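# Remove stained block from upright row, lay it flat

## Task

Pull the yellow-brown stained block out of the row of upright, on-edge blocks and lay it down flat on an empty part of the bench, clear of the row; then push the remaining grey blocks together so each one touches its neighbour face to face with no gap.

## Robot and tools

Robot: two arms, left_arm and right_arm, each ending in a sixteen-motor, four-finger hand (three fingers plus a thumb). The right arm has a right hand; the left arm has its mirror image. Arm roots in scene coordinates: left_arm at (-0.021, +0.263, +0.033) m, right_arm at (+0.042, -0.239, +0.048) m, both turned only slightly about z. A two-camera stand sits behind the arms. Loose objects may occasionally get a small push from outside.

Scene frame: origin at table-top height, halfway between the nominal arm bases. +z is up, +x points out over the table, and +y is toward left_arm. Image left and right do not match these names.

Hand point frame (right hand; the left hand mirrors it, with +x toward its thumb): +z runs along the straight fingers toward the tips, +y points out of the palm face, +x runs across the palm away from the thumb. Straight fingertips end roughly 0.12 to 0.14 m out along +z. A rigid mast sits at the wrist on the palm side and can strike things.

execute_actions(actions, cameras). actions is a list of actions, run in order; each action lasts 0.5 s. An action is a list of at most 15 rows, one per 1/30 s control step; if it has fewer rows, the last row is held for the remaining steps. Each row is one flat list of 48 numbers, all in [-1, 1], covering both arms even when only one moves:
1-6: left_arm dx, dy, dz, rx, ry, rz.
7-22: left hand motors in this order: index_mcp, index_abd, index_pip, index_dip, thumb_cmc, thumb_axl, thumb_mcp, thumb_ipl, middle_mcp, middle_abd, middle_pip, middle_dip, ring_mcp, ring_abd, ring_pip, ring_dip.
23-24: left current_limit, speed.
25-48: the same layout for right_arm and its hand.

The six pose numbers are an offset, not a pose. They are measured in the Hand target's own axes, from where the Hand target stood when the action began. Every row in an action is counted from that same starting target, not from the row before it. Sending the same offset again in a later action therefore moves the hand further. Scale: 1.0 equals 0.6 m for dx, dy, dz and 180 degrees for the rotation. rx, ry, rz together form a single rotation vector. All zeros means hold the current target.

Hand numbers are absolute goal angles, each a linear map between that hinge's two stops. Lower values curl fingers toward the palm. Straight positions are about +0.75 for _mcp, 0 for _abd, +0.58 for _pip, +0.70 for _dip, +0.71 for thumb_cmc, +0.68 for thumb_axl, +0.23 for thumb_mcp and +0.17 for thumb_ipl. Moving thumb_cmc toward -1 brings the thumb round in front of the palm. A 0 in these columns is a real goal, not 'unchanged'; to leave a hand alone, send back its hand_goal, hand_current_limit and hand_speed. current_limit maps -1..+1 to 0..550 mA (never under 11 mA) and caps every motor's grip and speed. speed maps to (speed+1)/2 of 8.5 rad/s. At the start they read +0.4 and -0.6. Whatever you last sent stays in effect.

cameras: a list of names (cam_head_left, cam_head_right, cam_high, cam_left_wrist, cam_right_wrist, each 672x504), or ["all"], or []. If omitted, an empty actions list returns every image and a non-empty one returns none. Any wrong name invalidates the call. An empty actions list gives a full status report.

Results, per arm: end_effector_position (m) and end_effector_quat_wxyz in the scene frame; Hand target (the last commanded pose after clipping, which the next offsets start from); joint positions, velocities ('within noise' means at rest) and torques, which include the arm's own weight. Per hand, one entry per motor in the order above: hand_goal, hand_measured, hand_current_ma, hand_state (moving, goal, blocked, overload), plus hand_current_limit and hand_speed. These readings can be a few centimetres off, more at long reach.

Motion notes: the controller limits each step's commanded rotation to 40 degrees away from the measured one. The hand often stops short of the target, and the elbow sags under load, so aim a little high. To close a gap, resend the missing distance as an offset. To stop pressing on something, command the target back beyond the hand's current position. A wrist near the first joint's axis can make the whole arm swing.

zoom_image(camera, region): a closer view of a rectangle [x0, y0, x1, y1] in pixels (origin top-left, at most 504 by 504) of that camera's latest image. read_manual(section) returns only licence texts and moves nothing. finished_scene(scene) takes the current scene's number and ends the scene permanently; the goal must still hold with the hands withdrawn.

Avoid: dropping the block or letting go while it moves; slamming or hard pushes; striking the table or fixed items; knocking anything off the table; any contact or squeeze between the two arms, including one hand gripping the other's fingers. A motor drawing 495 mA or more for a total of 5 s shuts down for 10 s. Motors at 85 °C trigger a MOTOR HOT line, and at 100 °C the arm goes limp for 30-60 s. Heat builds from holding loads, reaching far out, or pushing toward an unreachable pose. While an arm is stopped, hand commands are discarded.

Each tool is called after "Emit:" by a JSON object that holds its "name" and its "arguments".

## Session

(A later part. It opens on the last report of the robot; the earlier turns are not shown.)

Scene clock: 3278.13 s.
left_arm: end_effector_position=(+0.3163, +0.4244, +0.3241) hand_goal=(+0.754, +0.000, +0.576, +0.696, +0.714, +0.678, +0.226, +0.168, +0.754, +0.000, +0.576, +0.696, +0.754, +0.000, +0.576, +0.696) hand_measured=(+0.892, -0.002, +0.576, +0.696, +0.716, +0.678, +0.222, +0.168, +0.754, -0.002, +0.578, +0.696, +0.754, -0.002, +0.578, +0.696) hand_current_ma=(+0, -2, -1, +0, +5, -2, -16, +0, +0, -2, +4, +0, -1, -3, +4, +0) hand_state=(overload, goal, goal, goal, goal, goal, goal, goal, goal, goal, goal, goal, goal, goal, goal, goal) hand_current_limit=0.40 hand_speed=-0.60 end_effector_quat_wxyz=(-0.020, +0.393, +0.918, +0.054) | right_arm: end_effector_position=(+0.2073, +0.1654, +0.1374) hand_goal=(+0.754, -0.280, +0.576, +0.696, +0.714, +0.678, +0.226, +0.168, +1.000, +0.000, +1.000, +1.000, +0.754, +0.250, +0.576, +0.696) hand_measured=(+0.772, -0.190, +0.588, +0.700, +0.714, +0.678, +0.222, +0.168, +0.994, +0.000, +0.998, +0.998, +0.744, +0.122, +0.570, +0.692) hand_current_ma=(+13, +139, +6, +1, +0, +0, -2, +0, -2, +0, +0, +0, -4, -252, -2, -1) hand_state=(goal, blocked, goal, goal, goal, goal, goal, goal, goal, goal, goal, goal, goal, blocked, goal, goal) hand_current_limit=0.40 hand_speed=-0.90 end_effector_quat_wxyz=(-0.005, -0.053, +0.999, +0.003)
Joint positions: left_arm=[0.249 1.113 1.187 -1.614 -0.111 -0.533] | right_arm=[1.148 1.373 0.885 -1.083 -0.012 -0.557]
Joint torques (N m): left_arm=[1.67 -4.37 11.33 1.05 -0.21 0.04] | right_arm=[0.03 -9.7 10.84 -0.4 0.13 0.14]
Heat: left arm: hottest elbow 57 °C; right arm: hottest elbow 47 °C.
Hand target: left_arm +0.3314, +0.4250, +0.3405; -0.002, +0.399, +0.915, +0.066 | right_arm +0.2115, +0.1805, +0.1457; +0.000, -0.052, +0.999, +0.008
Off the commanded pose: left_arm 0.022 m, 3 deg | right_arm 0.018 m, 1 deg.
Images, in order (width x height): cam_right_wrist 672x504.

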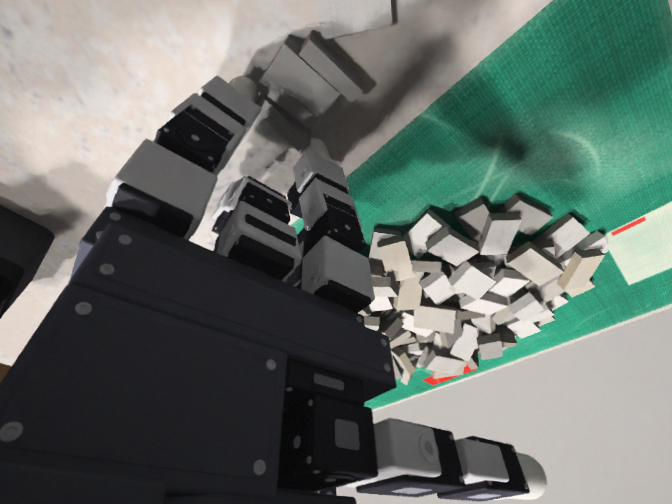

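Emit:
{"name": "execute_actions", "arguments": {"actions": [[[0,0,0,0,0,0,0.754,0,0.576,0.696,0.714,0.678,0.226,0.168,0.754,0,0.576,0.696,0.754,0,0.576,0.696,0.4,-0.6,0.004,0.0004,-0.002,0,0,0,0.754,-0.28,0.576,0.696,0.714,0.678,0.226,0.168,1,0,1,1,0.754,0.25,0.576,0.696,0.4,-0.9],[0,0,0,0,0,0,0.754,0,0.576,0.696,0.714,0.678,0.226,0.168,0.754,0,0.576,0.696,0.754,0,0.576,0.696,0.4,-0.6,0.008,0.0008,-0.002,0,0,0,0.754,-0.28,0.576,0.696,0.714,0.678,0.226,0.168,1,0,1,1,0.754,0.25,0.576,0.696,0.4,-0.9],[0,0,0,0,0,0,0.754,0,0.576,0.696,0.714,0.678,0.226,0.168,0.754,0,0.576,0.696,0.754,0,0.576,0.696,0.4,-0.6,0.012,0.0012,-0.002,0,0,0,0.754,-0.28,0.576,0.696,0.714,0.678,0.226,0.168,1,0,1,1,0.754,0.25,0.576,0.696,0.4,-0.9],[0,0,0,0,0,0,0.754,0,0.576,0.696,0.714,0.678,0.226,0.168,0.754,0,0.576,0.696,0.754,0,0.576,0.696,0.4,-0.6,0.016,0.0016,-0.002,0,0,0,0.754,-0.28,0.576,0.696,0.714,0.678,0.226,0.168,1,0,1,1,0.754,0.25,0.576,0.696,0.4,-0.9],[0,0,0,0,0,0,0.754,0,0.576,0.696,0.714,0.678,0.226,0.168,0.754,0,0.576,0.696,0.754,0,0.576,0.696,0.4,-0.6,0.0205,0.0022,-0.002,0,0,0,0.754,-0.28,0.576,0.696,0.714,0.678,0.226,0.168,1,0,1,1,0.754,0.25,0.576,0.696,0.4,-0.9]]], "cameras": ["cam_right_wrist"]}}

Emit:
{"name": "zoom_image", "arguments": {"camera": "cam_right_wrist", "region": [240, 40, 360, 160]}}

Scene clock: 3296.13 s.
left_arm: end_effector_position=(+0.3163, +0.4244, +0.3241) hand_goal=(+0.754, +0.000, +0.576, +0.696, +0.714, +0.678, +0.226, +0.168, +0.754, +0.000, +0.576, +0.696, +0.754, +0.000, +0.576, +0.696) hand_measured=(+0.892, -0.002, +0.576, +0.696, +0.716, +0.678, +0.222, +0.168, +0.754, -0.002, +0.578, +0.696, +0.754, -0.002, +0.578, +0.696) hand_current_ma=(+0, -2, -1, +0, +5, -2, -16, +0, +0, -2, +4, +0, -1, -3, +4, +0) hand_state=(overload, goal, goal, goal, goal, goal, goal, goal, goal, goal, goal, goal, goal, goal, goal, goal) hand_current_limit=0.40 hand_speed=-0.60 end_effector_quat_wxyz=(-0.020, +0.393, +0.918, +0.054) | right_arm: end_effector_position=(+0.1987, +0.1690, +0.1370) hand_goal=(+0.754, -0.280, +0.576, +0.696, +0.714, +0.678, +0.226, +0.168, +1.000, +0.000, +1.000, +1.000, +0.754, +0.250, +0.576, +0.696) hand_measured=(+0.772, -0.190, +0.588, +0.700, +0.714, +0.678, +0.222, +0.168, +0.994, +0.000, +0.998, +0.998, +0.744, +0.122, +0.570, +0.692) hand_current_ma=(+13, +139, +6, +1, +0, +0, -2, +0, -2, +0, +0, +0, -4, -252, -1, -1) hand_state=(goal, blocked, goal, goal, goal, goal, goal, goal, goal, goal, goal, goal, goal, blocked, goal, goal) hand_current_limit=0.40 hand_speed=-0.90 end_effector_quat_wxyz=(-0.002, -0.053, +0.999, +0.000)
Joint positions: left_arm=[0.249 1.113 1.187 -1.614 -0.111 -0.533] | right_arm=[1.179 1.373 0.885 -1.085 -0.003 -0.525]
Joint torques (N m): left_arm=[1.67 -4.42 11.28 1.03 -0.22 0.04] | right_arm=[0.32 -10.99 9.98 -0.46 -0.15 0.12]
Heat: left arm: hottest elbow 57 °C; right arm: hottest elbow 48 °C.
Hand target: left_arm +0.3314, +0.4250, +0.3405; -0.002, +0.399, +0.915, +0.066 | right_arm +0.1992, +0.1806, +0.1469; +0.000, -0.052, +0.999, +0.008
Off the commanded pose: left_arm 0.022 m, 3 deg | right_arm 0.015 m, 1 deg.
Images, in order (width x height): cam_right_wrist 672x504.

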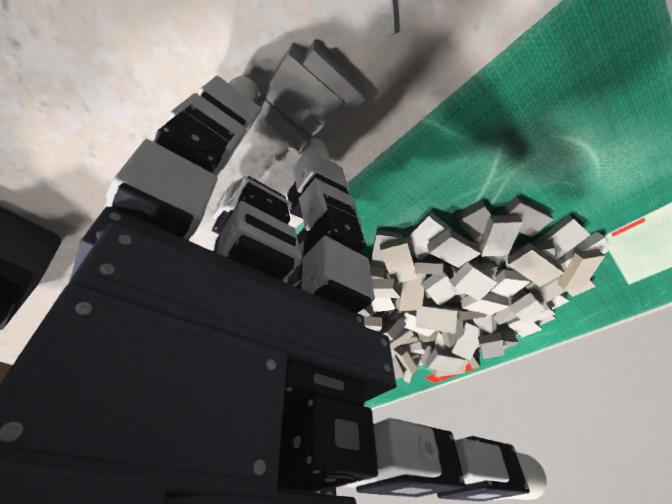

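Scaled by 4.200 from the camera's 672x504 image, which has a finer 960x720 frame.

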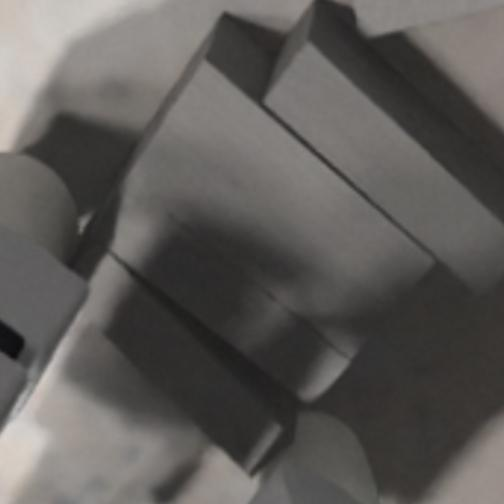

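Emit:
{"name": "execute_actions", "arguments": {"actions": [[[0,0,0,0,0,0,0.754,0,0.576,0.696,0.714,0.678,0.226,0.168,0.754,0,0.576,0.696,0.754,0,0.576,0.696,0.4,-0.6,0,0.003,0,0,0,0,0.754,-0.28,0.576,0.696,0.714,0.678,0.226,0.168,1,0,1,1,0.754,0.25,0.576,0.696,0.4,-0.9],[0,0,0,0,0,0,0.754,0,0.576,0.696,0.714,0.678,0.226,0.168,0.754,0,0.576,0.696,0.754,0,0.576,0.696,0.4,-0.6,-0.001,0.006,0,0,0,0,0.754,-0.28,0.576,0.696,0.714,0.678,0.226,0.168,1,0,1,1,0.754,0.25,0.576,0.696,0.4,-0.9],[0,0,0,0,0,0,0.754,0,0.576,0.696,0.714,0.678,0.226,0.168,0.754,0,0.576,0.696,0.754,0,0.576,0.696,0.4,-0.6,-0.002,0.01,0,0,0,0,0.754,-0.28,0.576,0.696,0.714,0.678,0.226,0.168,1,0,1,1,0.754,0.25,0.576,0.696,0.4,-0.9]]], "cameras": ["cam_right_wrist", "cam_left_wrist"]}}

Emit:
{"name": "zoom_image", "arguments": {"camera": "cam_right_wrist", "region": [240, 40, 360, 160]}}

Emit:
{"name": "zoom_image", "arguments": {"camera": "cam_left_wrist", "region": [510, 110, 620, 200]}}

Scene clock: 3310.20 s.
left_arm: end_effector_position=(+0.3163, +0.4244, +0.3241) hand_goal=(+0.754, +0.000, +0.576, +0.696, +0.714, +0.678, +0.226, +0.168, +0.754, +0.000, +0.576, +0.696, +0.754, +0.000, +0.576, +0.696) hand_measured=(+0.892, -0.002, +0.576, +0.696, +0.716, +0.678, +0.222, +0.168, +0.754, -0.002, +0.578, +0.696, +0.754, -0.002, +0.578, +0.696) hand_current_ma=(+0, -2, -1, +0, +5, -2, -16, +0, +0, -2, +4, +0, -1, -3, +4, +0) hand_state=(overload, goal, goal, goal, goal, goal, goal, goal, goal, goal, goal, goal, goal, goal, goal, goal) hand_current_limit=0.40 hand_speed=-0.60 end_effector_quat_wxyz=(-0.020, +0.393, +0.918, +0.054) | right_arm: end_effector_position=(+0.1985, +0.1698, +0.1375) hand_goal=(+0.754, -0.280, +0.576, +0.696, +0.714, +0.678, +0.226, +0.168, +1.000, +0.000, +1.000, +1.000, +0.754, +0.250, +0.576, +0.696) hand_measured=(+0.772, -0.190, +0.588, +0.700, +0.714, +0.678, +0.222, +0.168, +0.994, +0.000, +0.998, +0.998, +0.746, +0.122, +0.572, +0.692) hand_current_ma=(+13, +139, +6, +1, +0, +0, -2, +0, -2, +0, +0, +0, -3, -252, -1, -1) hand_state=(goal, blocked, goal, goal, goal, goal, goal, goal, goal, goal, goal, goal, goal, blocked, goal, goal) hand_current_limit=0.40 hand_speed=-0.90 end_effector_quat_wxyz=(-0.002, -0.051, +0.999, +0.000)
Joint positions: left_arm=[0.249 1.113 1.187 -1.614 -0.111 -0.533] | right_arm=[1.181 1.373 0.887 -1.085 -0.003 -0.52]
Joint torques (N m): left_arm=[1.67 -4.48 11.32 1.03 -0.22 0.04] | right_arm=[0.44 -9.93 10.99 -0.51 -0.14 0.13]
Heat: left arm: hottest elbow 57 °C; right arm: hottest elbow 48 °C.
Hand target: left_arm +0.3314, +0.4250, +0.3405; -0.002, +0.399, +0.915, +0.066 | right_arm +0.1998, +0.1867, +0.1472; +0.000, -0.052, +0.999, +0.008
Off the commanded pose: left_arm 0.022 m, 3 deg | right_arm 0.019 m, 1 deg.
Images, in order (width x height): cam_left_wrist 672x504, cam_right_wrist 672x504.

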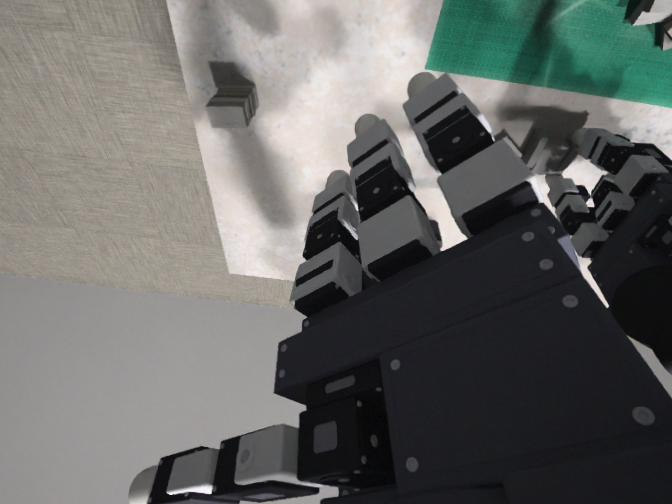

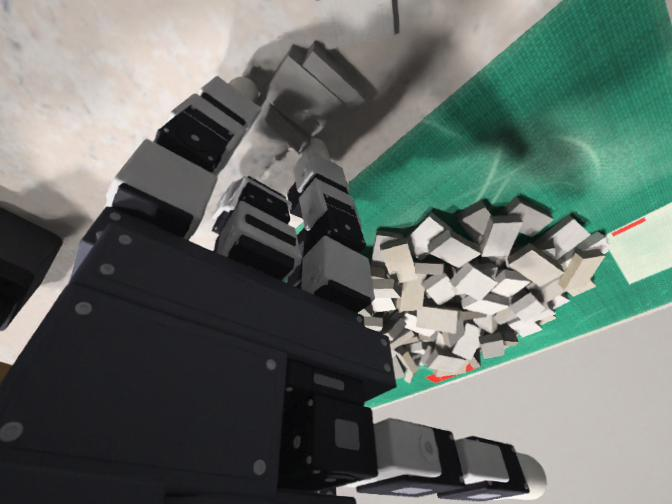

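Scaled by 4.200 from the camera's 672x504 image, which has a finer 960x720 frame.

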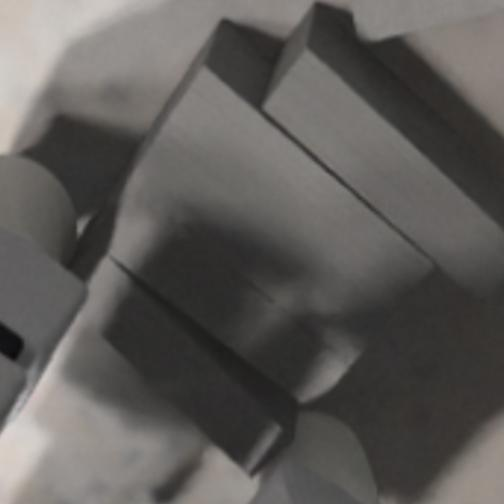

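Scaled by 4.582 from the camera's 672x504 image, which has a finer 960x720 frame.

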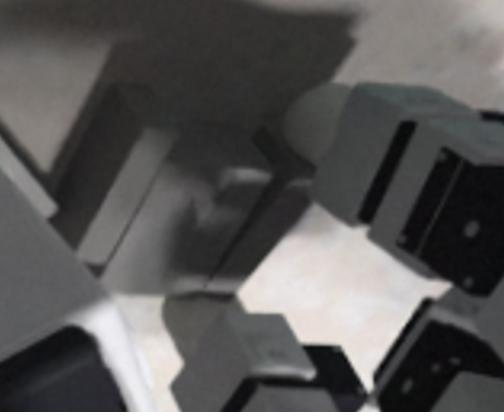

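Emit:
{"name": "execute_actions", "arguments": {"actions": [[[0,0,0,0,0,0,0.754,0,0.576,0.696,0.714,0.678,0.226,0.168,0.754,0,0.576,0.696,0.754,0,0.576,0.696,0.4,-0.6,0,-0.004,0,0,0,0,0.754,-0.22,0.576,0.696,0.714,0.678,0.226,0.168,1,0,1,1,0.754,0.17,0.576,0.696,0.4,-0.95],[0,0,0,0,0,0,0.754,0,0.576,0.696,0.714,0.678,0.226,0.168,0.754,0,0.576,0.696,0.754,0,0.576,0.696,0.4,-0.6,0,-0.006,0,0,0,0,0.754,-0.18,0.576,0.696,0.714,0.678,0.226,0.168,1,0,1,1,0.754,0.12,0.576,0.696,0.4,-0.95]],[[0,0,0,0,0,0,0.754,0,0.576,0.696,0.714,0.678,0.226,0.168,0.754,0,0.576,0.696,0.754,0,0.576,0.696,0.4,-0.6,0,0,0,0,0,0,0.754,-0.14,0.576,0.696,0.714,0.678,0.226,0.168,1,0,1,1,0.754,0.09,0.576,0.696,0.4,-0.95],[0,0,0,0,0,0,0.754,0,0.576,0.696,0.714,0.678,0.226,0.168,0.754,0,0.576,0.696,0.754,0,0.576,0.696,0.4,-0.6,0,0,0,0,0,0,0.754,-0.1,0.576,0.696,0.714,0.678,0.226,0.168,1,0,1,1,0.754,0.05,0.576,0.696,0.4,-0.95]]], "cameras": ["cam_right_wrist", "cam_left_wrist"]}}

Emit:
{"name": "zoom_image", "arguments": {"camera": "cam_right_wrist", "region": [240, 40, 360, 160]}}

Emit:
{"name": "zoom_image", "arguments": {"camera": "cam_left_wrist", "region": [510, 110, 620, 200]}}

Scene clock: 3336.40 s.
left_arm: end_effector_position=(+0.3163, +0.4244, +0.3241) hand_goal=(+0.754, +0.000, +0.576, +0.696, +0.714, +0.678, +0.226, +0.168, +0.754, +0.000, +0.576, +0.696, +0.754, +0.000, +0.576, +0.696) hand_measured=(+0.892, -0.002, +0.576, +0.696, +0.716, +0.678, +0.222, +0.168, +0.754, -0.002, +0.578, +0.696, +0.754, -0.002, +0.578, +0.696) hand_current_ma=(+0, -2, -1, +0, +5, -2, -16, +0, +0, -2, +4, +0, -1, -3, +4, +0) hand_state=(overload, goal, goal, goal, goal, goal, goal, goal, goal, goal, goal, goal, goal, goal, goal, goal) hand_current_limit=0.40 hand_speed=-0.60 end_effector_quat_wxyz=(-0.020, +0.393, +0.918, +0.054) | right_arm: end_effector_position=(+0.1983, +0.1699, +0.1375) hand_goal=(+0.754, -0.100, +0.576, +0.696, +0.714, +0.678, +0.226, +0.168, +1.000, +0.000, +1.000, +1.000, +0.754, +0.050, +0.576, +0.696) hand_measured=(+0.756, -0.102, +0.578, +0.698, +0.714, +0.678, +0.222, +0.168, +0.994, +0.000, +0.998, +0.998, +0.750, +0.054, +0.574, +0.694) hand_current_ma=(+0, +0, +0, +0, +0, +0, -2, +0, -2, +0, +0, +0, -1, +1, -1, +0) hand_state=(goal, goal, goal, goal, goal, goal, goal, goal, goal, goal, goal, goal, goal, goal, goal, goal) hand_current_limit=0.40 hand_speed=-0.95 end_effector_quat_wxyz=(-0.002, -0.051, +0.999, +0.001)
Joint positions: left_arm=[0.249 1.113 1.187 -1.614 -0.111 -0.533] | right_arm=[1.181 1.373 0.887 -1.085 -0.004 -0.52]
Joint torques (N m): left_arm=[1.85 -4.42 11.29 1.03 -0.22 0.05] | right_arm=[0.03 -10.52 10.41 -0.47 -0.11 0.08]
Heat: left arm: hottest elbow 57 °C; right arm: hottest elbow 47 °C.
Hand target: left_arm +0.3314, +0.4250, +0.3405; -0.002, +0.399, +0.915, +0.066 | right_arm +0.2001, +0.1831, +0.1471; +0.000, -0.052, +0.999, +0.008
Off the commanded pose: left_arm 0.022 m, 3 deg | right_arm 0.016 m, 1 deg.
Images, in order (width x height): cam_left_wrist 672x504, cam_right_wrist 672x504.

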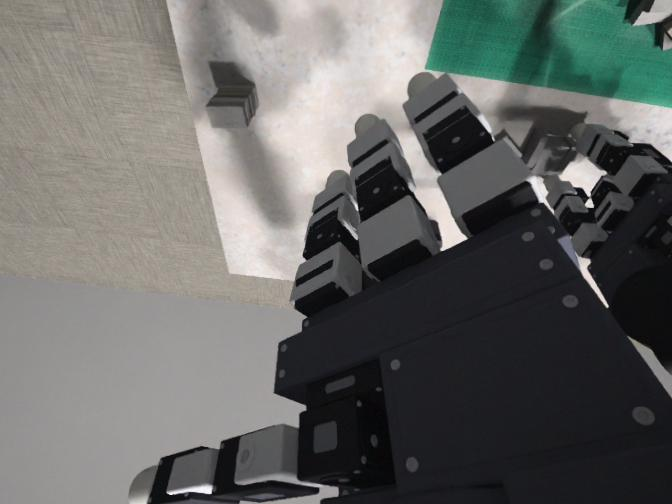

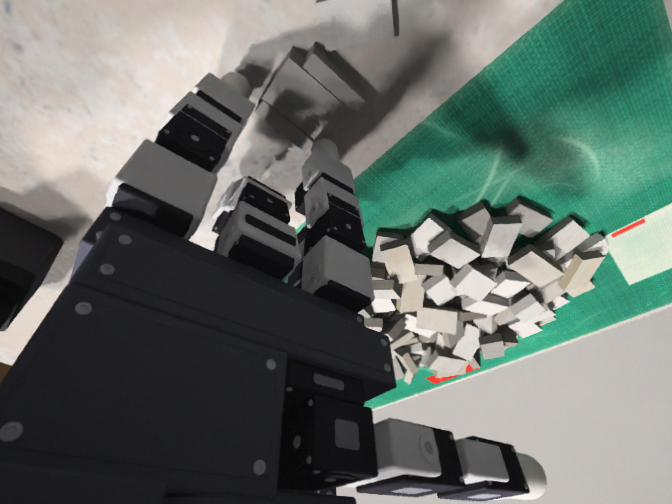

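Scaled by 4.200 from the camera's 672x504 image, which has a finer 960x720 frame.

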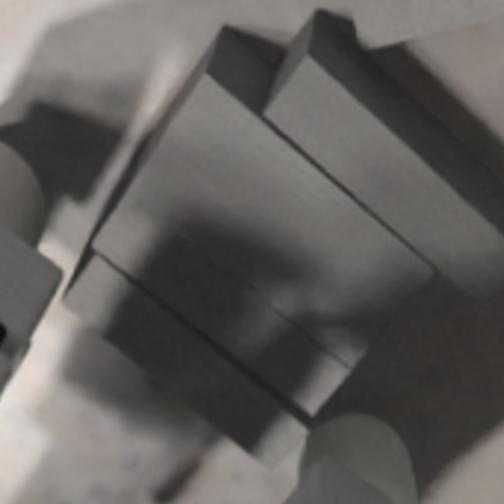

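Scaled by 4.582 from the camera's 672x504 image, which has a finer 960x720 frame.

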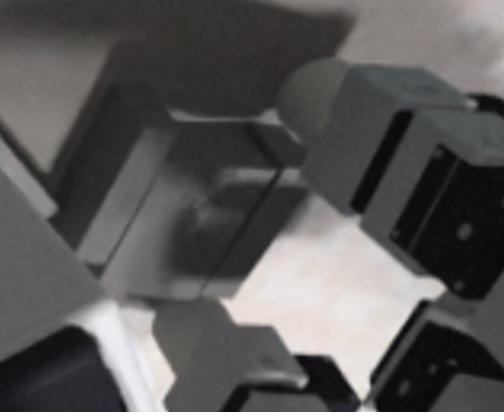

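Emit:
{"name": "execute_actions", "arguments": {"actions": [[[0,0,0,0,0,0,0.754,0,0.576,0.696,0.714,0.678,0.226,0.168,0.754,0,0.576,0.696,0.754,0,0.576,0.696,0.4,-0.6,0,0,0,0,0,0,0.754,-0.06,0.576,0.696,0.714,0.678,0.226,0.168,1,0,1,1,0.754,0.02,0.576,0.696,0.4,-0.95],[0,0,0,0,0,0,0.754,0,0.576,0.696,0.714,0.678,0.226,0.168,0.754,0,0.576,0.696,0.754,0,0.576,0.696,0.4,-0.6,0,0,0,0,0,0,0.754,-0.03,0.576,0.696,0.714,0.678,0.226,0.168,1,0,1,1,0.754,0,0.576,0.696,0.4,-0.95]],[[0,0,0,0,0,0,0.754,0,0.576,0.696,0.714,0.678,0.226,0.168,0.754,0,0.576,0.696,0.754,0,0.576,0.696,0.4,-0.6,0,0,-0.012,0,0,0,0.754,0,0.576,0.696,0.714,0.678,0.226,0.168,1,0,1,1,0.754,0,0.576,0.696,0.4,-0.9],[0,0,0,0,0,0,0.754,0,0.576,0.696,0.714,0.678,0.226,0.168,0.754,0,0.576,0.696,0.754,0,0.576,0.696,0.4,-0.6,0,0,-0.024,0,0,0,0.754,0,0.576,0.696,0.714,0.678,0.226,0.168,1,0,1,1,0.754,0,0.576,0.696,0.4,-0.9],[0,0,0,0,0,0,0.754,0,0.576,0.696,0.714,0.678,0.226,0.168,0.754,0,0.576,0.696,0.754,0,0.576,0.696,0.4,-0.6,0,0,-0.036,0,0,0,0.754,0,0.576,0.696,0.714,0.678,0.226,0.168,1,0,1,1,0.754,0,0.576,0.696,0.4,-0.9],[0,0,0,0,0,0,0.754,0,0.576,0.696,0.714,0.678,0.226,0.168,0.754,0,0.576,0.696,0.754,0,0.576,0.696,0.4,-0.6,0,0.01,-0.05,0,0,0,0.754,0,0.576,0.696,0.714,0.678,0.226,0.168,1,0,1,1,0.754,0,0.576,0.696,0.4,-0.9],[0,0,0,0,0,0,0.754,0,0.576,0.696,0.714,0.678,0.226,0.168,0.754,0,0.576,0.696,0.754,0,0.576,0.696,0.4,-0.6,0,0.02,-0.065,0,0,0,0.754,0,0.576,0.696,0.714,0.678,0.226,0.168,1,0,1,1,0.754,0,0.576,0.696,0.4,-0.9],[0,0,0,0,0,0,0.754,0,0.576,0.696,0.714,0.678,0.226,0.168,0.754,0,0.576,0.696,0.754,0,0.576,0.696,0.4,-0.6,0,0.03,-0.08,0,0,0,0.754,0,0.576,0.696,0.714,0.678,0.226,0.168,1,0,1,1,0.754,0,0.576,0.696,0.4,-0.9]]], "cameras": ["cam_right_wrist", "cam_left_wrist"]}}

Emit:
{"name": "zoom_image", "arguments": {"camera": "cam_right_wrist", "region": [230, 0, 430, 150]}}

Emit:
{"name": "zoom_image", "arguments": {"camera": "cam_left_wrist", "region": [510, 110, 620, 200]}}

Scene clock: 3379.73 s.
left_arm: end_effector_position=(+0.3163, +0.4244, +0.3241) hand_goal=(+0.754, +0.000, +0.576, +0.696, +0.714, +0.678, +0.226, +0.168, +0.754, +0.000, +0.576, +0.696, +0.754, +0.000, +0.576, +0.696) hand_measured=(+0.892, -0.002, +0.576, +0.696, +0.716, +0.678, +0.222, +0.168, +0.754, -0.002, +0.578, +0.696, +0.754, -0.002, +0.578, +0.696) hand_current_ma=(+0, -2, -1, +0, +5, -2, -16, +0, +0, -2, +4, +0, -1, -3, +4, +0) hand_state=(overload, goal, goal, goal, goal, goal, goal, goal, goal, goal, goal, goal, goal, goal, goal, goal) hand_current_limit=0.40 hand_speed=-0.60 end_effector_quat_wxyz=(-0.020, +0.393, +0.918, +0.054) | right_arm: end_effector_position=(+0.1978, +0.1940, +0.1864) hand_goal=(+0.754, +0.000, +0.576, +0.696, +0.714, +0.678, +0.226, +0.168, +1.000, +0.000, +1.000, +1.000, +0.754, +0.000, +0.576, +0.696) hand_measured=(+0.754, -0.002, +0.578, +0.698, +0.714, +0.678, +0.222, +0.168, +0.994, +0.000, +0.998, +0.998, +0.752, +0.004, +0.574, +0.694) hand_current_ma=(+0, +0, +0, +0, +0, +0, -2, +0, -2, +0, +0, +0, +0, +0, +0, +0) hand_state=(goal, goal, goal, goal, goal, goal, goal, goal, goal, goal, goal, goal, goal, goal, goal, goal) hand_current_limit=0.40 hand_speed=-0.90 end_effector_quat_wxyz=(-0.002, -0.055, +0.999, +0.003)
Joint positions: left_arm=[0.249 1.113 1.187 -1.614 -0.111 -0.533] | right_arm=[1.206 1.373 1.025 -1.221 -0.006 -0.502]
Joint torques (N m): left_arm=[1.67 -4.25 11.32 1.02 -0.22 0.05] | right_arm=[-0.09 -12.16 9.81 -0.46 -0.05 0.12]
Heat: left arm: hottest elbow 57 °C; right arm: hottest elbow 47 °C.
Hand target: left_arm +0.3314, +0.4250, +0.3405; -0.002, +0.399, +0.915, +0.066 | right_arm +0.1983, +0.2002, +0.1952; +0.000, -0.052, +0.999, +0.008
Off the commanded pose: left_arm 0.022 m, 3 deg | right_arm 0.011 m, 1 deg.
Images, in order (width x height): cam_left_wrist 672x504, cam_right_wrist 672x504.

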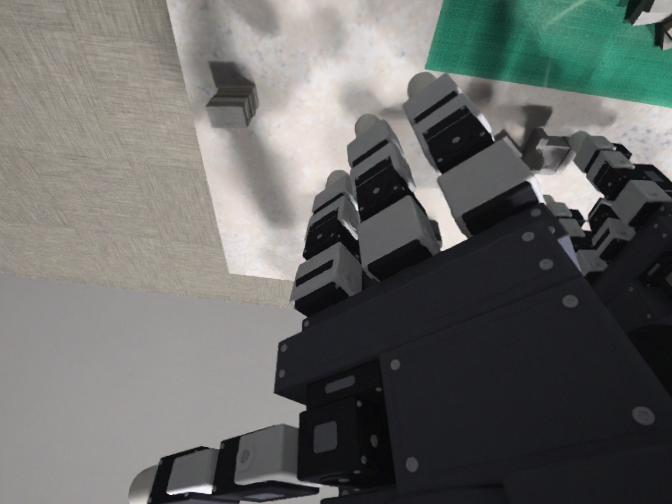

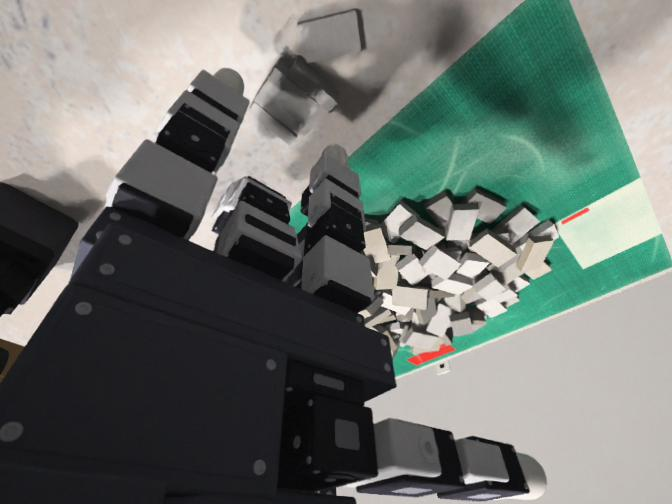

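Scaled by 2.520 from the camera's 672x504 image, which has a finer 960x720 frame.

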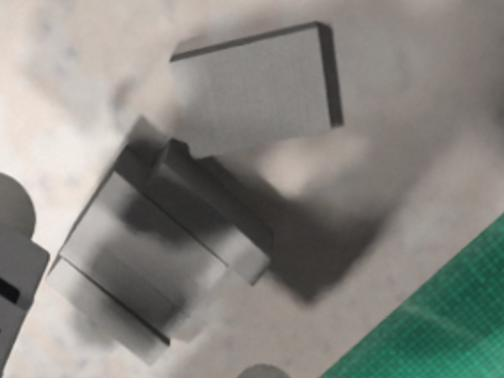

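Scaled by 4.582 from the camera's 672x504 image, which has a finer 960x720 frame.

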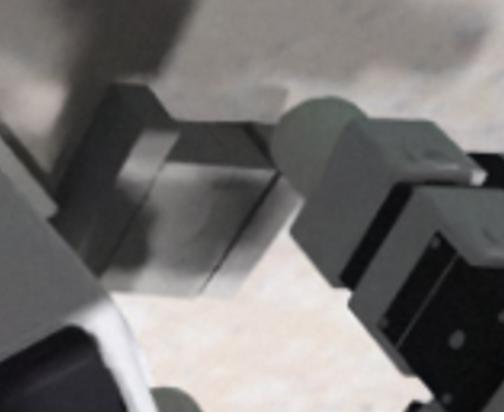

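Emit:
{"name": "zoom_image", "arguments": {"camera": "cam_right_wrist", "region": [245, 0, 385, 150]}}

Scaled by 3.360 from the camera's 672x504 image, which has a finer 960x720 frame.

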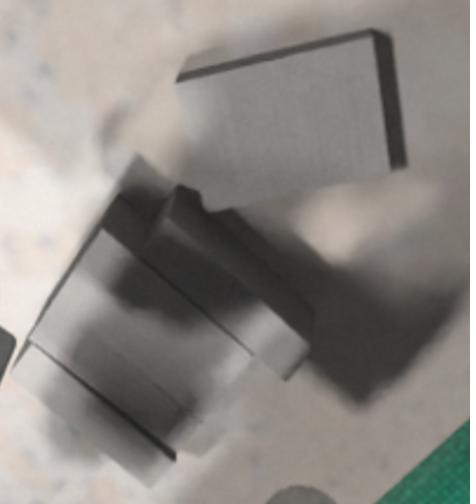

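Emit:
{"name": "execute_actions", "arguments": {"actions": [[[0,0,0,0,0,0,0.754,0,0.576,0.696,0.714,0.678,0.226,0.168,0.754,0,0.576,0.696,0.754,0,0.576,0.696,0.4,-0.6,0.004,0.011,0,0,0,0,0.754,0,0.576,0.696,0.714,0.678,0.226,0.168,1,0,1,1,0.85,0,0.7,0.8,0.4,-0.8],[0,0,0,0,0,0,0.754,0,0.576,0.696,0.714,0.678,0.226,0.168,0.754,0,0.576,0.696,0.754,0,0.576,0.696,0.4,-0.6,0.008,0.022,0,0,0,0,0.754,0,0.576,0.696,0.714,0.678,0.226,0.168,1,0,1,1,1,0,1,1,0.4,-0.8],[0,0,0,0,0,0,0.754,0,0.576,0.696,0.714,0.678,0.226,0.168,0.754,0,0.576,0.696,0.754,0,0.576,0.696,0.4,-0.6,0.012,0.033,0,0,0,0,0.754,0,0.576,0.696,0.714,0.678,0.226,0.168,1,0,1,1,1,0,1,1,0.4,-0.8],[0,0,0,0,0,0,0.754,0,0.576,0.696,0.714,0.678,0.226,0.168,0.754,0,0.576,0.696,0.754,0,0.576,0.696,0.4,-0.6,0.016,0.044,0,0,0,0,0.754,0,0.576,0.696,0.714,0.678,0.226,0.168,1,0,1,1,1,0,1,1,0.4,-0.8],[0,0,0,0,0,0,0.754,0,0.576,0.696,0.714,0.678,0.226,0.168,0.754,0,0.576,0.696,0.754,0,0.576,0.696,0.4,-0.6,0.02,0.055,0,0,0,0,0.754,0,0.576,0.696,0.714,0.678,0.226,0.168,1,0,1,1,1,0,1,1,0.4,-0.8],[0,0,0,0,0,0,0.754,0,0.576,0.696,0.714,0.678,0.226,0.168,0.754,0,0.576,0.696,0.754,0,0.576,0.696,0.4,-0.6,0.0229,0.0658,0,0,0,0,0.754,0,0.576,0.696,0.714,0.678,0.226,0.168,1,0,1,1,1,0,1,1,0.4,-0.8]],[[0,0,0,0,0,0,0.754,0,0.576,0.696,0.714,0.678,0.226,0.168,0.754,0,0.576,0.696,0.754,0,0.576,0.696,0.4,-0.6,0,0,0.015,0,0,0,0.754,0,0.576,0.696,0.714,0.678,0.226,0.168,1,0,1,1,1,0,1,1,0.4,-0.8],[0,0,0,0,0,0,0.754,0,0.576,0.696,0.714,0.678,0.226,0.168,0.754,0,0.576,0.696,0.754,0,0.576,0.696,0.4,-0.6,0,0,0.03,0,0,0,0.754,0,0.576,0.696,0.714,0.678,0.226,0.168,1,0,1,1,1,0,1,1,0.4,-0.8],[0,0,0,0,0,0,0.754,0,0.576,0.696,0.714,0.678,0.226,0.168,0.754,0,0.576,0.696,0.754,0,0.576,0.696,0.4,-0.6,0,0,0.045,0,0,0,0.754,0,0.576,0.696,0.714,0.678,0.226,0.168,1,0,1,1,1,0,1,1,0.4,-0.8],[0,0,0,0,0,0,0.754,0,0.576,0.696,0.714,0.678,0.226,0.168,0.754,0,0.576,0.696,0.754,0,0.576,0.696,0.4,-0.6,0,0,0.06,0,0,0,0.754,0,0.576,0.696,0.714,0.678,0.226,0.168,1,0,1,1,1,0,1,1,0.4,-0.8]]], "cameras": ["cam_right_wrist", "cam_left_wrist", "cam_high"]}}

Emit:
{"name": "zoom_image", "arguments": {"camera": "cam_right_wrist", "region": [230, 0, 430, 190]}}

Emit:
{"name": "zoom_image", "arguments": {"camera": "cam_left_wrist", "region": [480, 90, 650, 220]}}

Scene clock: 3486.20 s.
left_arm: end_effector_position=(+0.3163, +0.4244, +0.3241) hand_goal=(+0.754, +0.000, +0.576, +0.696, +0.714, +0.678, +0.226, +0.168, +0.754, +0.000, +0.576, +0.696, +0.754, +0.000, +0.576, +0.696) hand_measured=(+0.892, -0.002, +0.576, +0.696, +0.716, +0.678, +0.222, +0.168, +0.754, -0.002, +0.578, +0.696, +0.754, -0.002, +0.578, +0.696) hand_current_ma=(+0, -2, -1, +0, +5, -2, -16, +0, +0, -2, +4, +0, -1, -3, +4, +0) hand_state=(overload, goal, goal, goal, goal, goal, goal, goal, goal, goal, goal, goal, goal, goal, goal, goal) hand_current_limit=0.40 hand_speed=-0.60 end_effector_quat_wxyz=(-0.020, +0.393, +0.918, +0.054) | right_arm: end_effector_position=(+0.1760, +0.2364, +0.1662) hand_goal=(+0.754, +0.000, +0.576, +0.696, +0.714, +0.678, +0.226, +0.168, +1.000, +0.000, +1.000, +1.000, +1.000, +0.000, +1.000, +1.000) hand_measured=(+0.754, -0.002, +0.578, +0.698, +0.714, +0.678, +0.222, +0.168, +0.994, +0.000, +0.998, +0.998, +0.988, +0.004, +0.992, +0.996) hand_current_ma=(+0, +0, +0, +0, +0, +0, -2, +0, -2, +0, +0, +0, -5, +0, -3, -1) hand_state=(goal, goal, goal, goal, goal, goal, goal, goal, goal, goal, goal, goal, goal, goal, goal, goal) hand_current_limit=0.40 hand_speed=-0.80 end_effector_quat_wxyz=(+0.000, -0.060, +0.998, +0.010)
Joint positions: left_arm=[0.249 1.113 1.187 -1.614 -0.111 -0.533] | right_arm=[1.293 1.469 1.064 -1.148 -0.007 -0.425]
Joint torques (N m): left_arm=[1.67 -4.42 11.32 1.02 -0.22 0.04] | right_arm=[-0.79 -12.4 7.95 0.25 0.07 0.12]
Heat: left arm: hottest elbow 57 °C; right arm: hottest elbow 49 °C.
Hand target: left_arm +0.3314, +0.4250, +0.3405; -0.002, +0.399, +0.915, +0.066 | right_arm +0.1804, +0.2386, +0.1598; +0.000, -0.052, +0.999, +0.008
Off the commanded pose: left_arm 0.022 m, 3 deg | right_arm 0.008 m, 1 deg.
Images, in order (width x height): cam_high 672x504, cam_left_wrist 672x504, cam_right_wrist 672x504.

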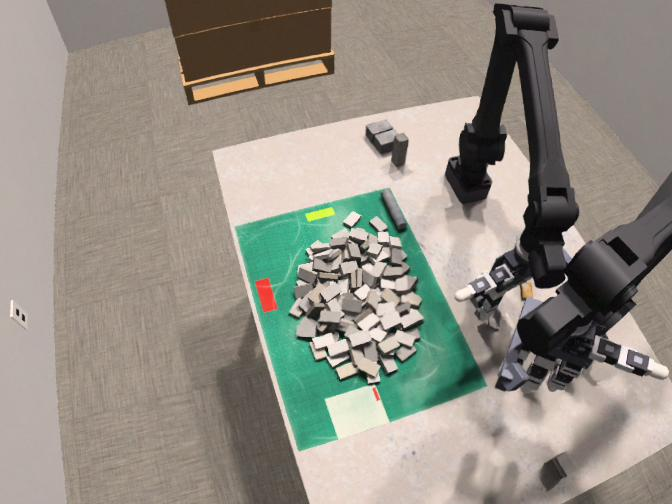

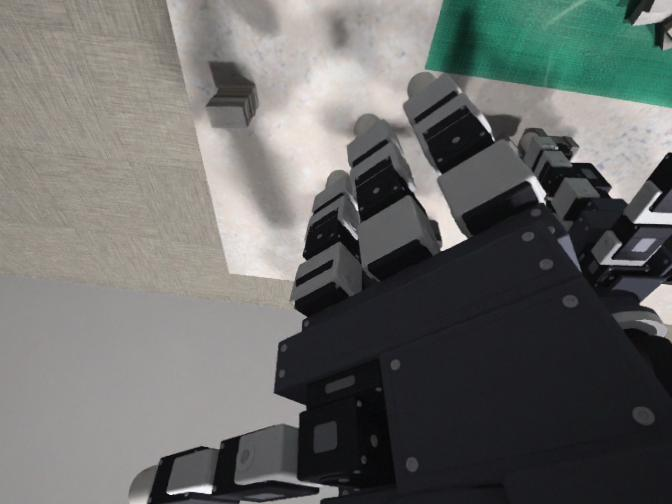

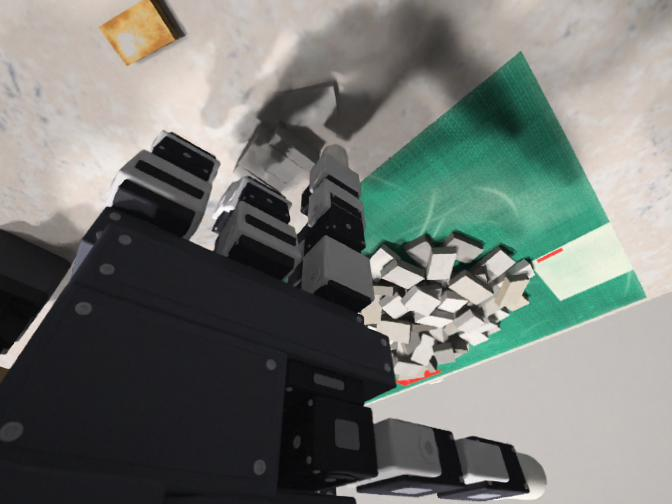

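Scaled by 2.520 from the camera's 672x504 image, which has a finer 960x720 frame.

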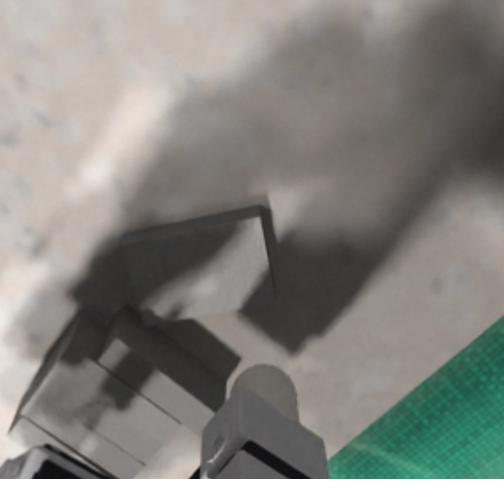

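Scaled by 2.965 from the camera's 672x504 image, which has a finer 960x720 frame.

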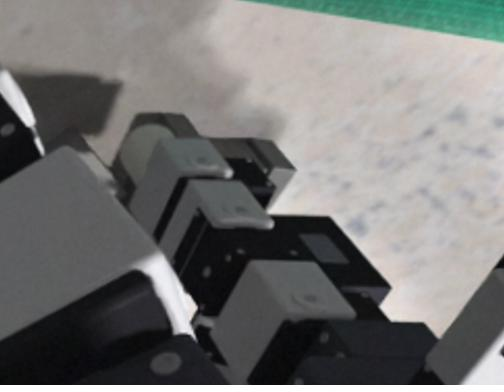

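Emit:
{"name": "execute_actions", "arguments": {"actions": [[[0,0,0,0,0,0,0.754,0,0.576,0.696,0.714,0.678,0.226,0.168,0.754,0,0.576,0.696,0.754,0,0.576,0.696,0.4,-0.6,-0.005,-0.004,0.005,0,0,0,0.754,0,0.576,0.696,0.714,0.678,0.226,0.168,1,0,1,1,1,0,1,1,0.4,-0.8],[0,0,0,0,0,0,0.754,0,0.576,0.696,0.714,0.678,0.226,0.168,0.754,0,0.576,0.696,0.754,0,0.576,0.696,0.4,-0.6,-0.011,-0.0078,0.015,0,0,0,0.754,0,0.576,0.696,0.714,0.678,0.226,0.168,1,0,1,1,1,0,1,1,0.4,-0.8],[0,0,0,0,0,0,0.754,0,0.576,0.696,0.714,0.678,0.226,0.168,0.754,0,0.576,0.696,0.754,0,0.576,0.696,0.4,-0.6,-0.011,-0.0078,0.028,0,0,0,0.754,0,0.576,0.696,0.714,0.678,0.226,0.168,1,0,1,1,1,0,1,1,0.4,-0.8],[0,0,0,0,0,0,0.754,0,0.576,0.696,0.714,0.678,0.226,0.168,0.754,0,0.576,0.696,0.754,0,0.576,0.696,0.4,-0.6,-0.011,-0.0078,0.04,0,0,0,0.754,0,0.576,0.696,0.714,0.678,0.226,0.168,1,0,1,1,1,0,1,1,0.4,-0.8],[0,0,0,0,0,0,0.754,0,0.576,0.696,0.714,0.678,0.226,0.168,0.754,0,0.576,0.696,0.754,0,0.576,0.696,0.4,-0.6,-0.011,-0.0078,0.052,0,0,0,0.754,0,0.576,0.696,0.714,0.678,0.226,0.168,1,0,1,1,1,0,1,1,0.4,-0.8]]], "cameras": ["cam_right_wrist", "cam_left_wrist"]}}

Emit:
{"name": "zoom_image", "arguments": {"camera": "cam_right_wrist", "region": [230, 20, 390, 190]}}

Scene clock: 3505.80 s.
left_arm: end_effector_position=(+0.3163, +0.4244, +0.3241) hand_goal=(+0.754, +0.000, +0.576, +0.696, +0.714, +0.678, +0.226, +0.168, +0.754, +0.000, +0.576, +0.696, +0.754, +0.000, +0.576, +0.696) hand_measured=(+0.892, -0.002, +0.576, +0.696, +0.716, +0.678, +0.222, +0.168, +0.754, -0.002, +0.578, +0.696, +0.754, -0.002, +0.578, +0.696) hand_current_ma=(+0, -2, -1, +0, +5, -2, -16, +0, +0, -2, +4, +0, -1, -3, +4, +0) hand_state=(overload, goal, goal, goal, goal, goal, goal, goal, goal, goal, goal, goal, goal, goal, goal, goal) hand_current_limit=0.40 hand_speed=-0.60 end_effector_quat_wxyz=(-0.020, +0.393, +0.918, +0.054) | right_arm: end_effector_position=(+0.1836, +0.2339, +0.1374) hand_goal=(+0.754, +0.000, +0.576, +0.696, +0.714, +0.678, +0.226, +0.168, +1.000, +0.000, +1.000, +1.000, +1.000, +0.000, +1.000, +1.000) hand_measured=(+0.754, -0.004, +0.578, +0.698, +0.714, +0.678, +0.222, +0.168, +0.994, +0.000, +0.998, +0.998, +0.990, +0.002, +0.994, +0.996) hand_current_ma=(+0, -1, +0, +0, +0, +0, -2, +0, -2, +0, +0, +0, -5, +0, -2, -1) hand_state=(goal, goal, goal, goal, goal, goal, goal, goal, goal, goal, goal, goal, goal, goal, goal, goal) hand_current_limit=0.40 hand_speed=-0.80 end_effector_quat_wxyz=(+0.002, -0.052, +0.999, +0.012)
Joint positions: left_arm=[0.249 1.113 1.187 -1.614 -0.111 -0.533] | right_arm=[1.277 1.5 1.013 -1.06 -0.006 -0.425]
Joint torques (N m): left_arm=[1.79 -4.31 11.29 1.05 -0.22 0.05] | right_arm=[-1.14 -12.1 7.62 0.28 0.01 -0.1]
Heat: left arm: hottest elbow 57 °C; right arm: hottest elbow 48 °C.
Hand target: left_arm +0.3314, +0.4250, +0.3405; -0.002, +0.399, +0.915, +0.066 | right_arm +0.1875, +0.2350, +0.1285; +0.000, -0.052, +0.999, +0.008
Off the commanded pose: left_arm 0.022 m, 3 deg | right_arm 0.010 m, 1 deg.
Images, in order (width x height): cam_left_wrist 672x504, cam_right_wrist 672x504.

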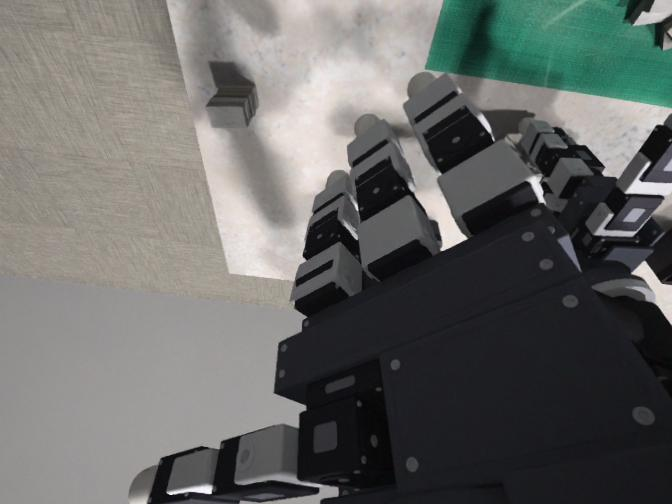

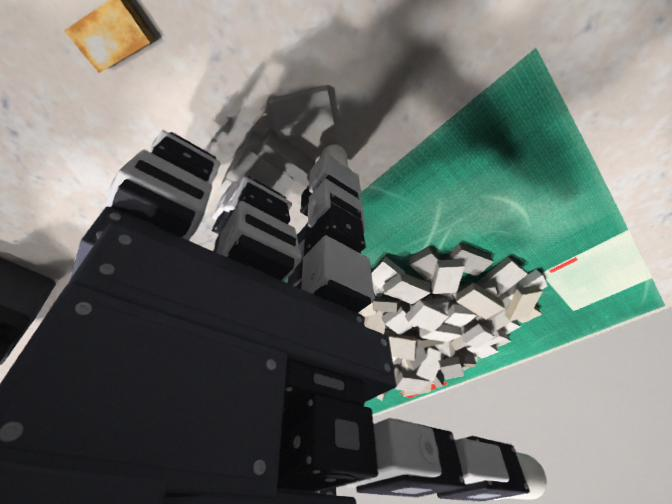

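Scaled by 2.965 from the camera's 672x504 image, which has a finer 960x720 frame.

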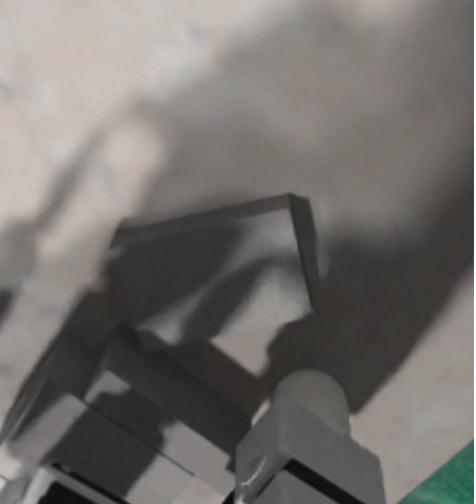

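Emit:
{"name": "execute_actions", "arguments": {"actions": [[[0,0,0,0,0,0,0.754,0,0.576,0.696,0.714,0.678,0.226,0.168,0.754,0,0.576,0.696,0.754,0,0.576,0.696,0.4,-0.6,0,0,0.005,0,0,0,0.754,0,0.576,0.696,0.714,0.678,0.226,0.168,1,0,1,1,1,0,1,1,0.4,-0.8],[0,0,0,0,0,0,0.754,0,0.576,0.696,0.714,0.678,0.226,0.168,0.754,0,0.576,0.696,0.754,0,0.576,0.696,0.4,-0.6,0.004,0.0004,0.008,0,0,0,0.754,0,0.576,0.696,0.714,0.678,0.226,0.168,1,0,1,1,1,0,1,1,0.4,-0.8],[0,0,0,0,0,0,0.754,0,0.576,0.696,0.714,0.678,0.226,0.168,0.754,0,0.576,0.696,0.754,0,0.576,0.696,0.4,-0.6,0.012,0.0012,0.008,0,0,0,0.754,0,0.576,0.696,0.714,0.678,0.226,0.168,1,0,1,1,1,0,1,1,0.4,-0.8],[0,0,0,0,0,0,0.754,0,0.576,0.696,0.714,0.678,0.226,0.168,0.754,0,0.576,0.696,0.754,0,0.576,0.696,0.4,-0.6,0.02,0.002,0.008,0,0,0,0.754,0,0.576,0.696,0.714,0.678,0.226,0.168,1,0,1,1,1,0,1,1,0.4,-0.8],[0,0,0,0,0,0,0.754,0,0.576,0.696,0.714,0.678,0.226,0.168,0.754,0,0.576,0.696,0.754,0,0.576,0.696,0.4,-0.6,0.028,0.0029,0.008,0,0,0,0.754,0,0.576,0.696,0.714,0.678,0.226,0.168,1,0,1,1,1,0,1,1,0.4,-0.8],[0,0,0,0,0,0,0.754,0,0.576,0.696,0.714,0.678,0.226,0.168,0.754,0,0.576,0.696,0.754,0,0.576,0.696,0.4,-0.6,0.036,0.0038,0.008,0,0,0,0.754,0,0.576,0.696,0.714,0.678,0.226,0.168,1,0,1,1,1,0,1,1,0.4,-0.8],[0,0,0,0,0,0,0.754,0,0.576,0.696,0.714,0.678,0.226,0.168,0.754,0,0.576,0.696,0.754,0,0.576,0.696,0.4,-0.6,0.044,0.0046,0.008,0,0,0,0.754,0,0.576,0.696,0.714,0.678,0.226,0.168,1,0,1,1,1,0,1,1,0.4,-0.8],[0,0,0,0,0,0,0.754,0,0.576,0.696,0.714,0.678,0.226,0.168,0.754,0,0.576,0.696,0.754,0,0.576,0.696,0.4,-0.6,0.052,0.0054,0.008,0,0,0,0.754,0,0.576,0.696,0.714,0.678,0.226,0.168,1,0,1,1,1,0,1,1,0.4,-0.8],[0,0,0,0,0,0,0.754,0,0.576,0.696,0.714,0.678,0.226,0.168,0.754,0,0.576,0.696,0.754,0,0.576,0.696,0.4,-0.6,0.06,0.0063,0.008,0,0,0,0.754,0,0.576,0.696,0.714,0.678,0.226,0.168,1,0,1,1,1,0,1,1,0.4,-0.8],[0,0,0,0,0,0,0.754,0,0.576,0.696,0.714,0.678,0.226,0.168,0.754,0,0.576,0.696,0.754,0,0.576,0.696,0.4,-0.6,0.068,0.0071,0.008,0,0,0,0.754,0,0.576,0.696,0.714,0.678,0.226,0.168,1,0,1,1,1,0,1,1,0.4,-0.8],[0,0,0,0,0,0,0.754,0,0.576,0.696,0.714,0.678,0.226,0.168,0.754,0,0.576,0.696,0.754,0,0.576,0.696,0.4,-0.6,0.0746,0.0078,0.008,0,0,0,0.754,0,0.576,0.696,0.714,0.678,0.226,0.168,1,0,1,1,1,0,1,1,0.4,-0.8]]], "cameras": ["cam_right_wrist", "cam_left_wrist"]}}

Emit:
{"name": "zoom_image", "arguments": {"camera": "cam_right_wrist", "region": [230, 20, 390, 190]}}

Scene clock: 3537.57 s.
left_arm: end_effector_position=(+0.3163, +0.4244, +0.3241) hand_goal=(+0.754, +0.000, +0.576, +0.696, +0.714, +0.678, +0.226, +0.168, +0.754, +0.000, +0.576, +0.696, +0.754, +0.000, +0.576, +0.696) hand_measured=(+0.892, -0.002, +0.576, +0.696, +0.716, +0.678, +0.222, +0.168, +0.754, -0.002, +0.578, +0.696, +0.754, -0.002, +0.578, +0.696) hand_current_ma=(+0, -2, -1, +0, +5, -2, -16, +0, +0, -2, +4, +0, -1, -3, +4, +0) hand_state=(overload, goal, goal, goal, goal, goal, goal, goal, goal, goal, goal, goal, goal, goal, goal, goal) hand_current_limit=0.40 hand_speed=-0.60 end_effector_quat_wxyz=(-0.020, +0.393, +0.918, +0.054) | right_arm: end_effector_position=(+0.1545, +0.2393, +0.1364) hand_goal=(+0.754, +0.000, +0.576, +0.696, +0.714, +0.678, +0.226, +0.168, +1.000, +0.000, +1.000, +1.000, +1.000, +0.000, +1.000, +1.000) hand_measured=(+0.770, +0.056, +0.588, +0.700, +0.714, +0.678, +0.222, +0.168, +0.994, +0.000, +0.998, +0.998, +0.990, +0.002, +0.994, +0.996) hand_current_ma=(+9, +63, +5, +1, +0, +0, -2, +0, -2, +0, +0, +0, -5, +0, -2, -1) hand_state=(goal, blocked, goal, goal, goal, goal, goal, goal, goal, goal, goal, goal, goal, goal, goal, goal) hand_current_limit=0.40 hand_speed=-0.80 end_effector_quat_wxyz=(+0.013, -0.049, +0.999, +0.015)
Joint positions: left_arm=[0.249 1.113 1.187 -1.614 -0.111 -0.533] | right_arm=[1.361 1.488 0.993 -1.04 0.017 -0.335]
Joint torques (N m): left_arm=[1.67 -4.37 11.33 1.03 -0.21 0.04] | right_arm=[0.56 -12.86 6.15 0.17 -0.7 0.11]
Heat: left arm: hottest elbow 57 °C; right arm: hottest elbow 47 °C.
Hand target: left_arm +0.3314, +0.4250, +0.3405; -0.002, +0.399, +0.915, +0.066 | right_arm +0.1425, +0.2352, +0.1239; +0.000, -0.052, +0.999, +0.008
Off the commanded pose: left_arm 0.022 m, 3 deg | right_arm 0.018 m, 2 deg.
Images, in order (width x height): cam_left_wrist 672x504, cam_right_wrist 672x504.

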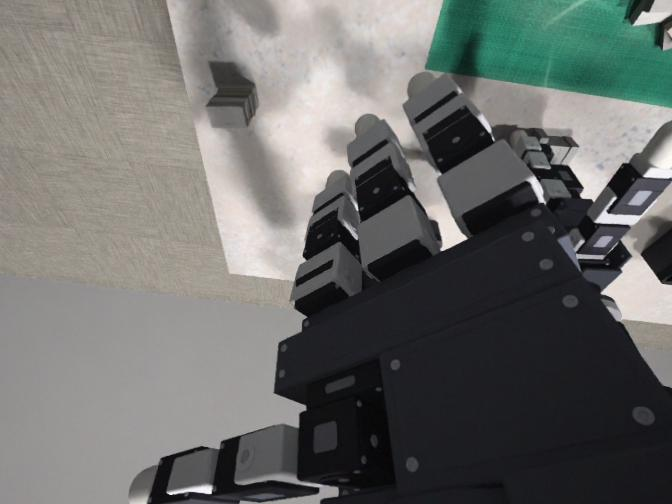

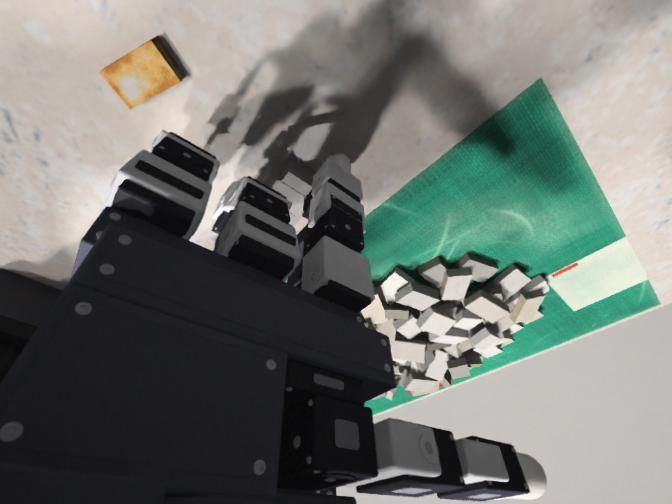

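Scaled by 2.965 from the camera's 672x504 image, which has a finer 960x720 frame.

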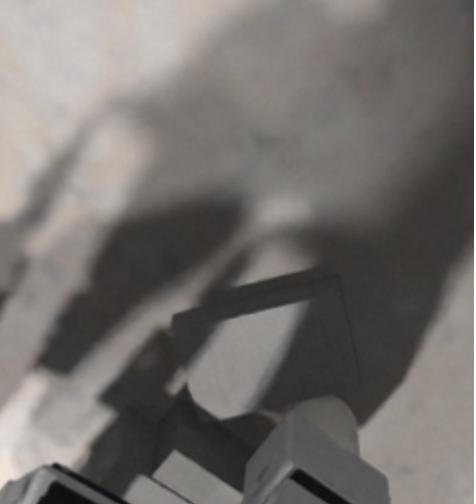

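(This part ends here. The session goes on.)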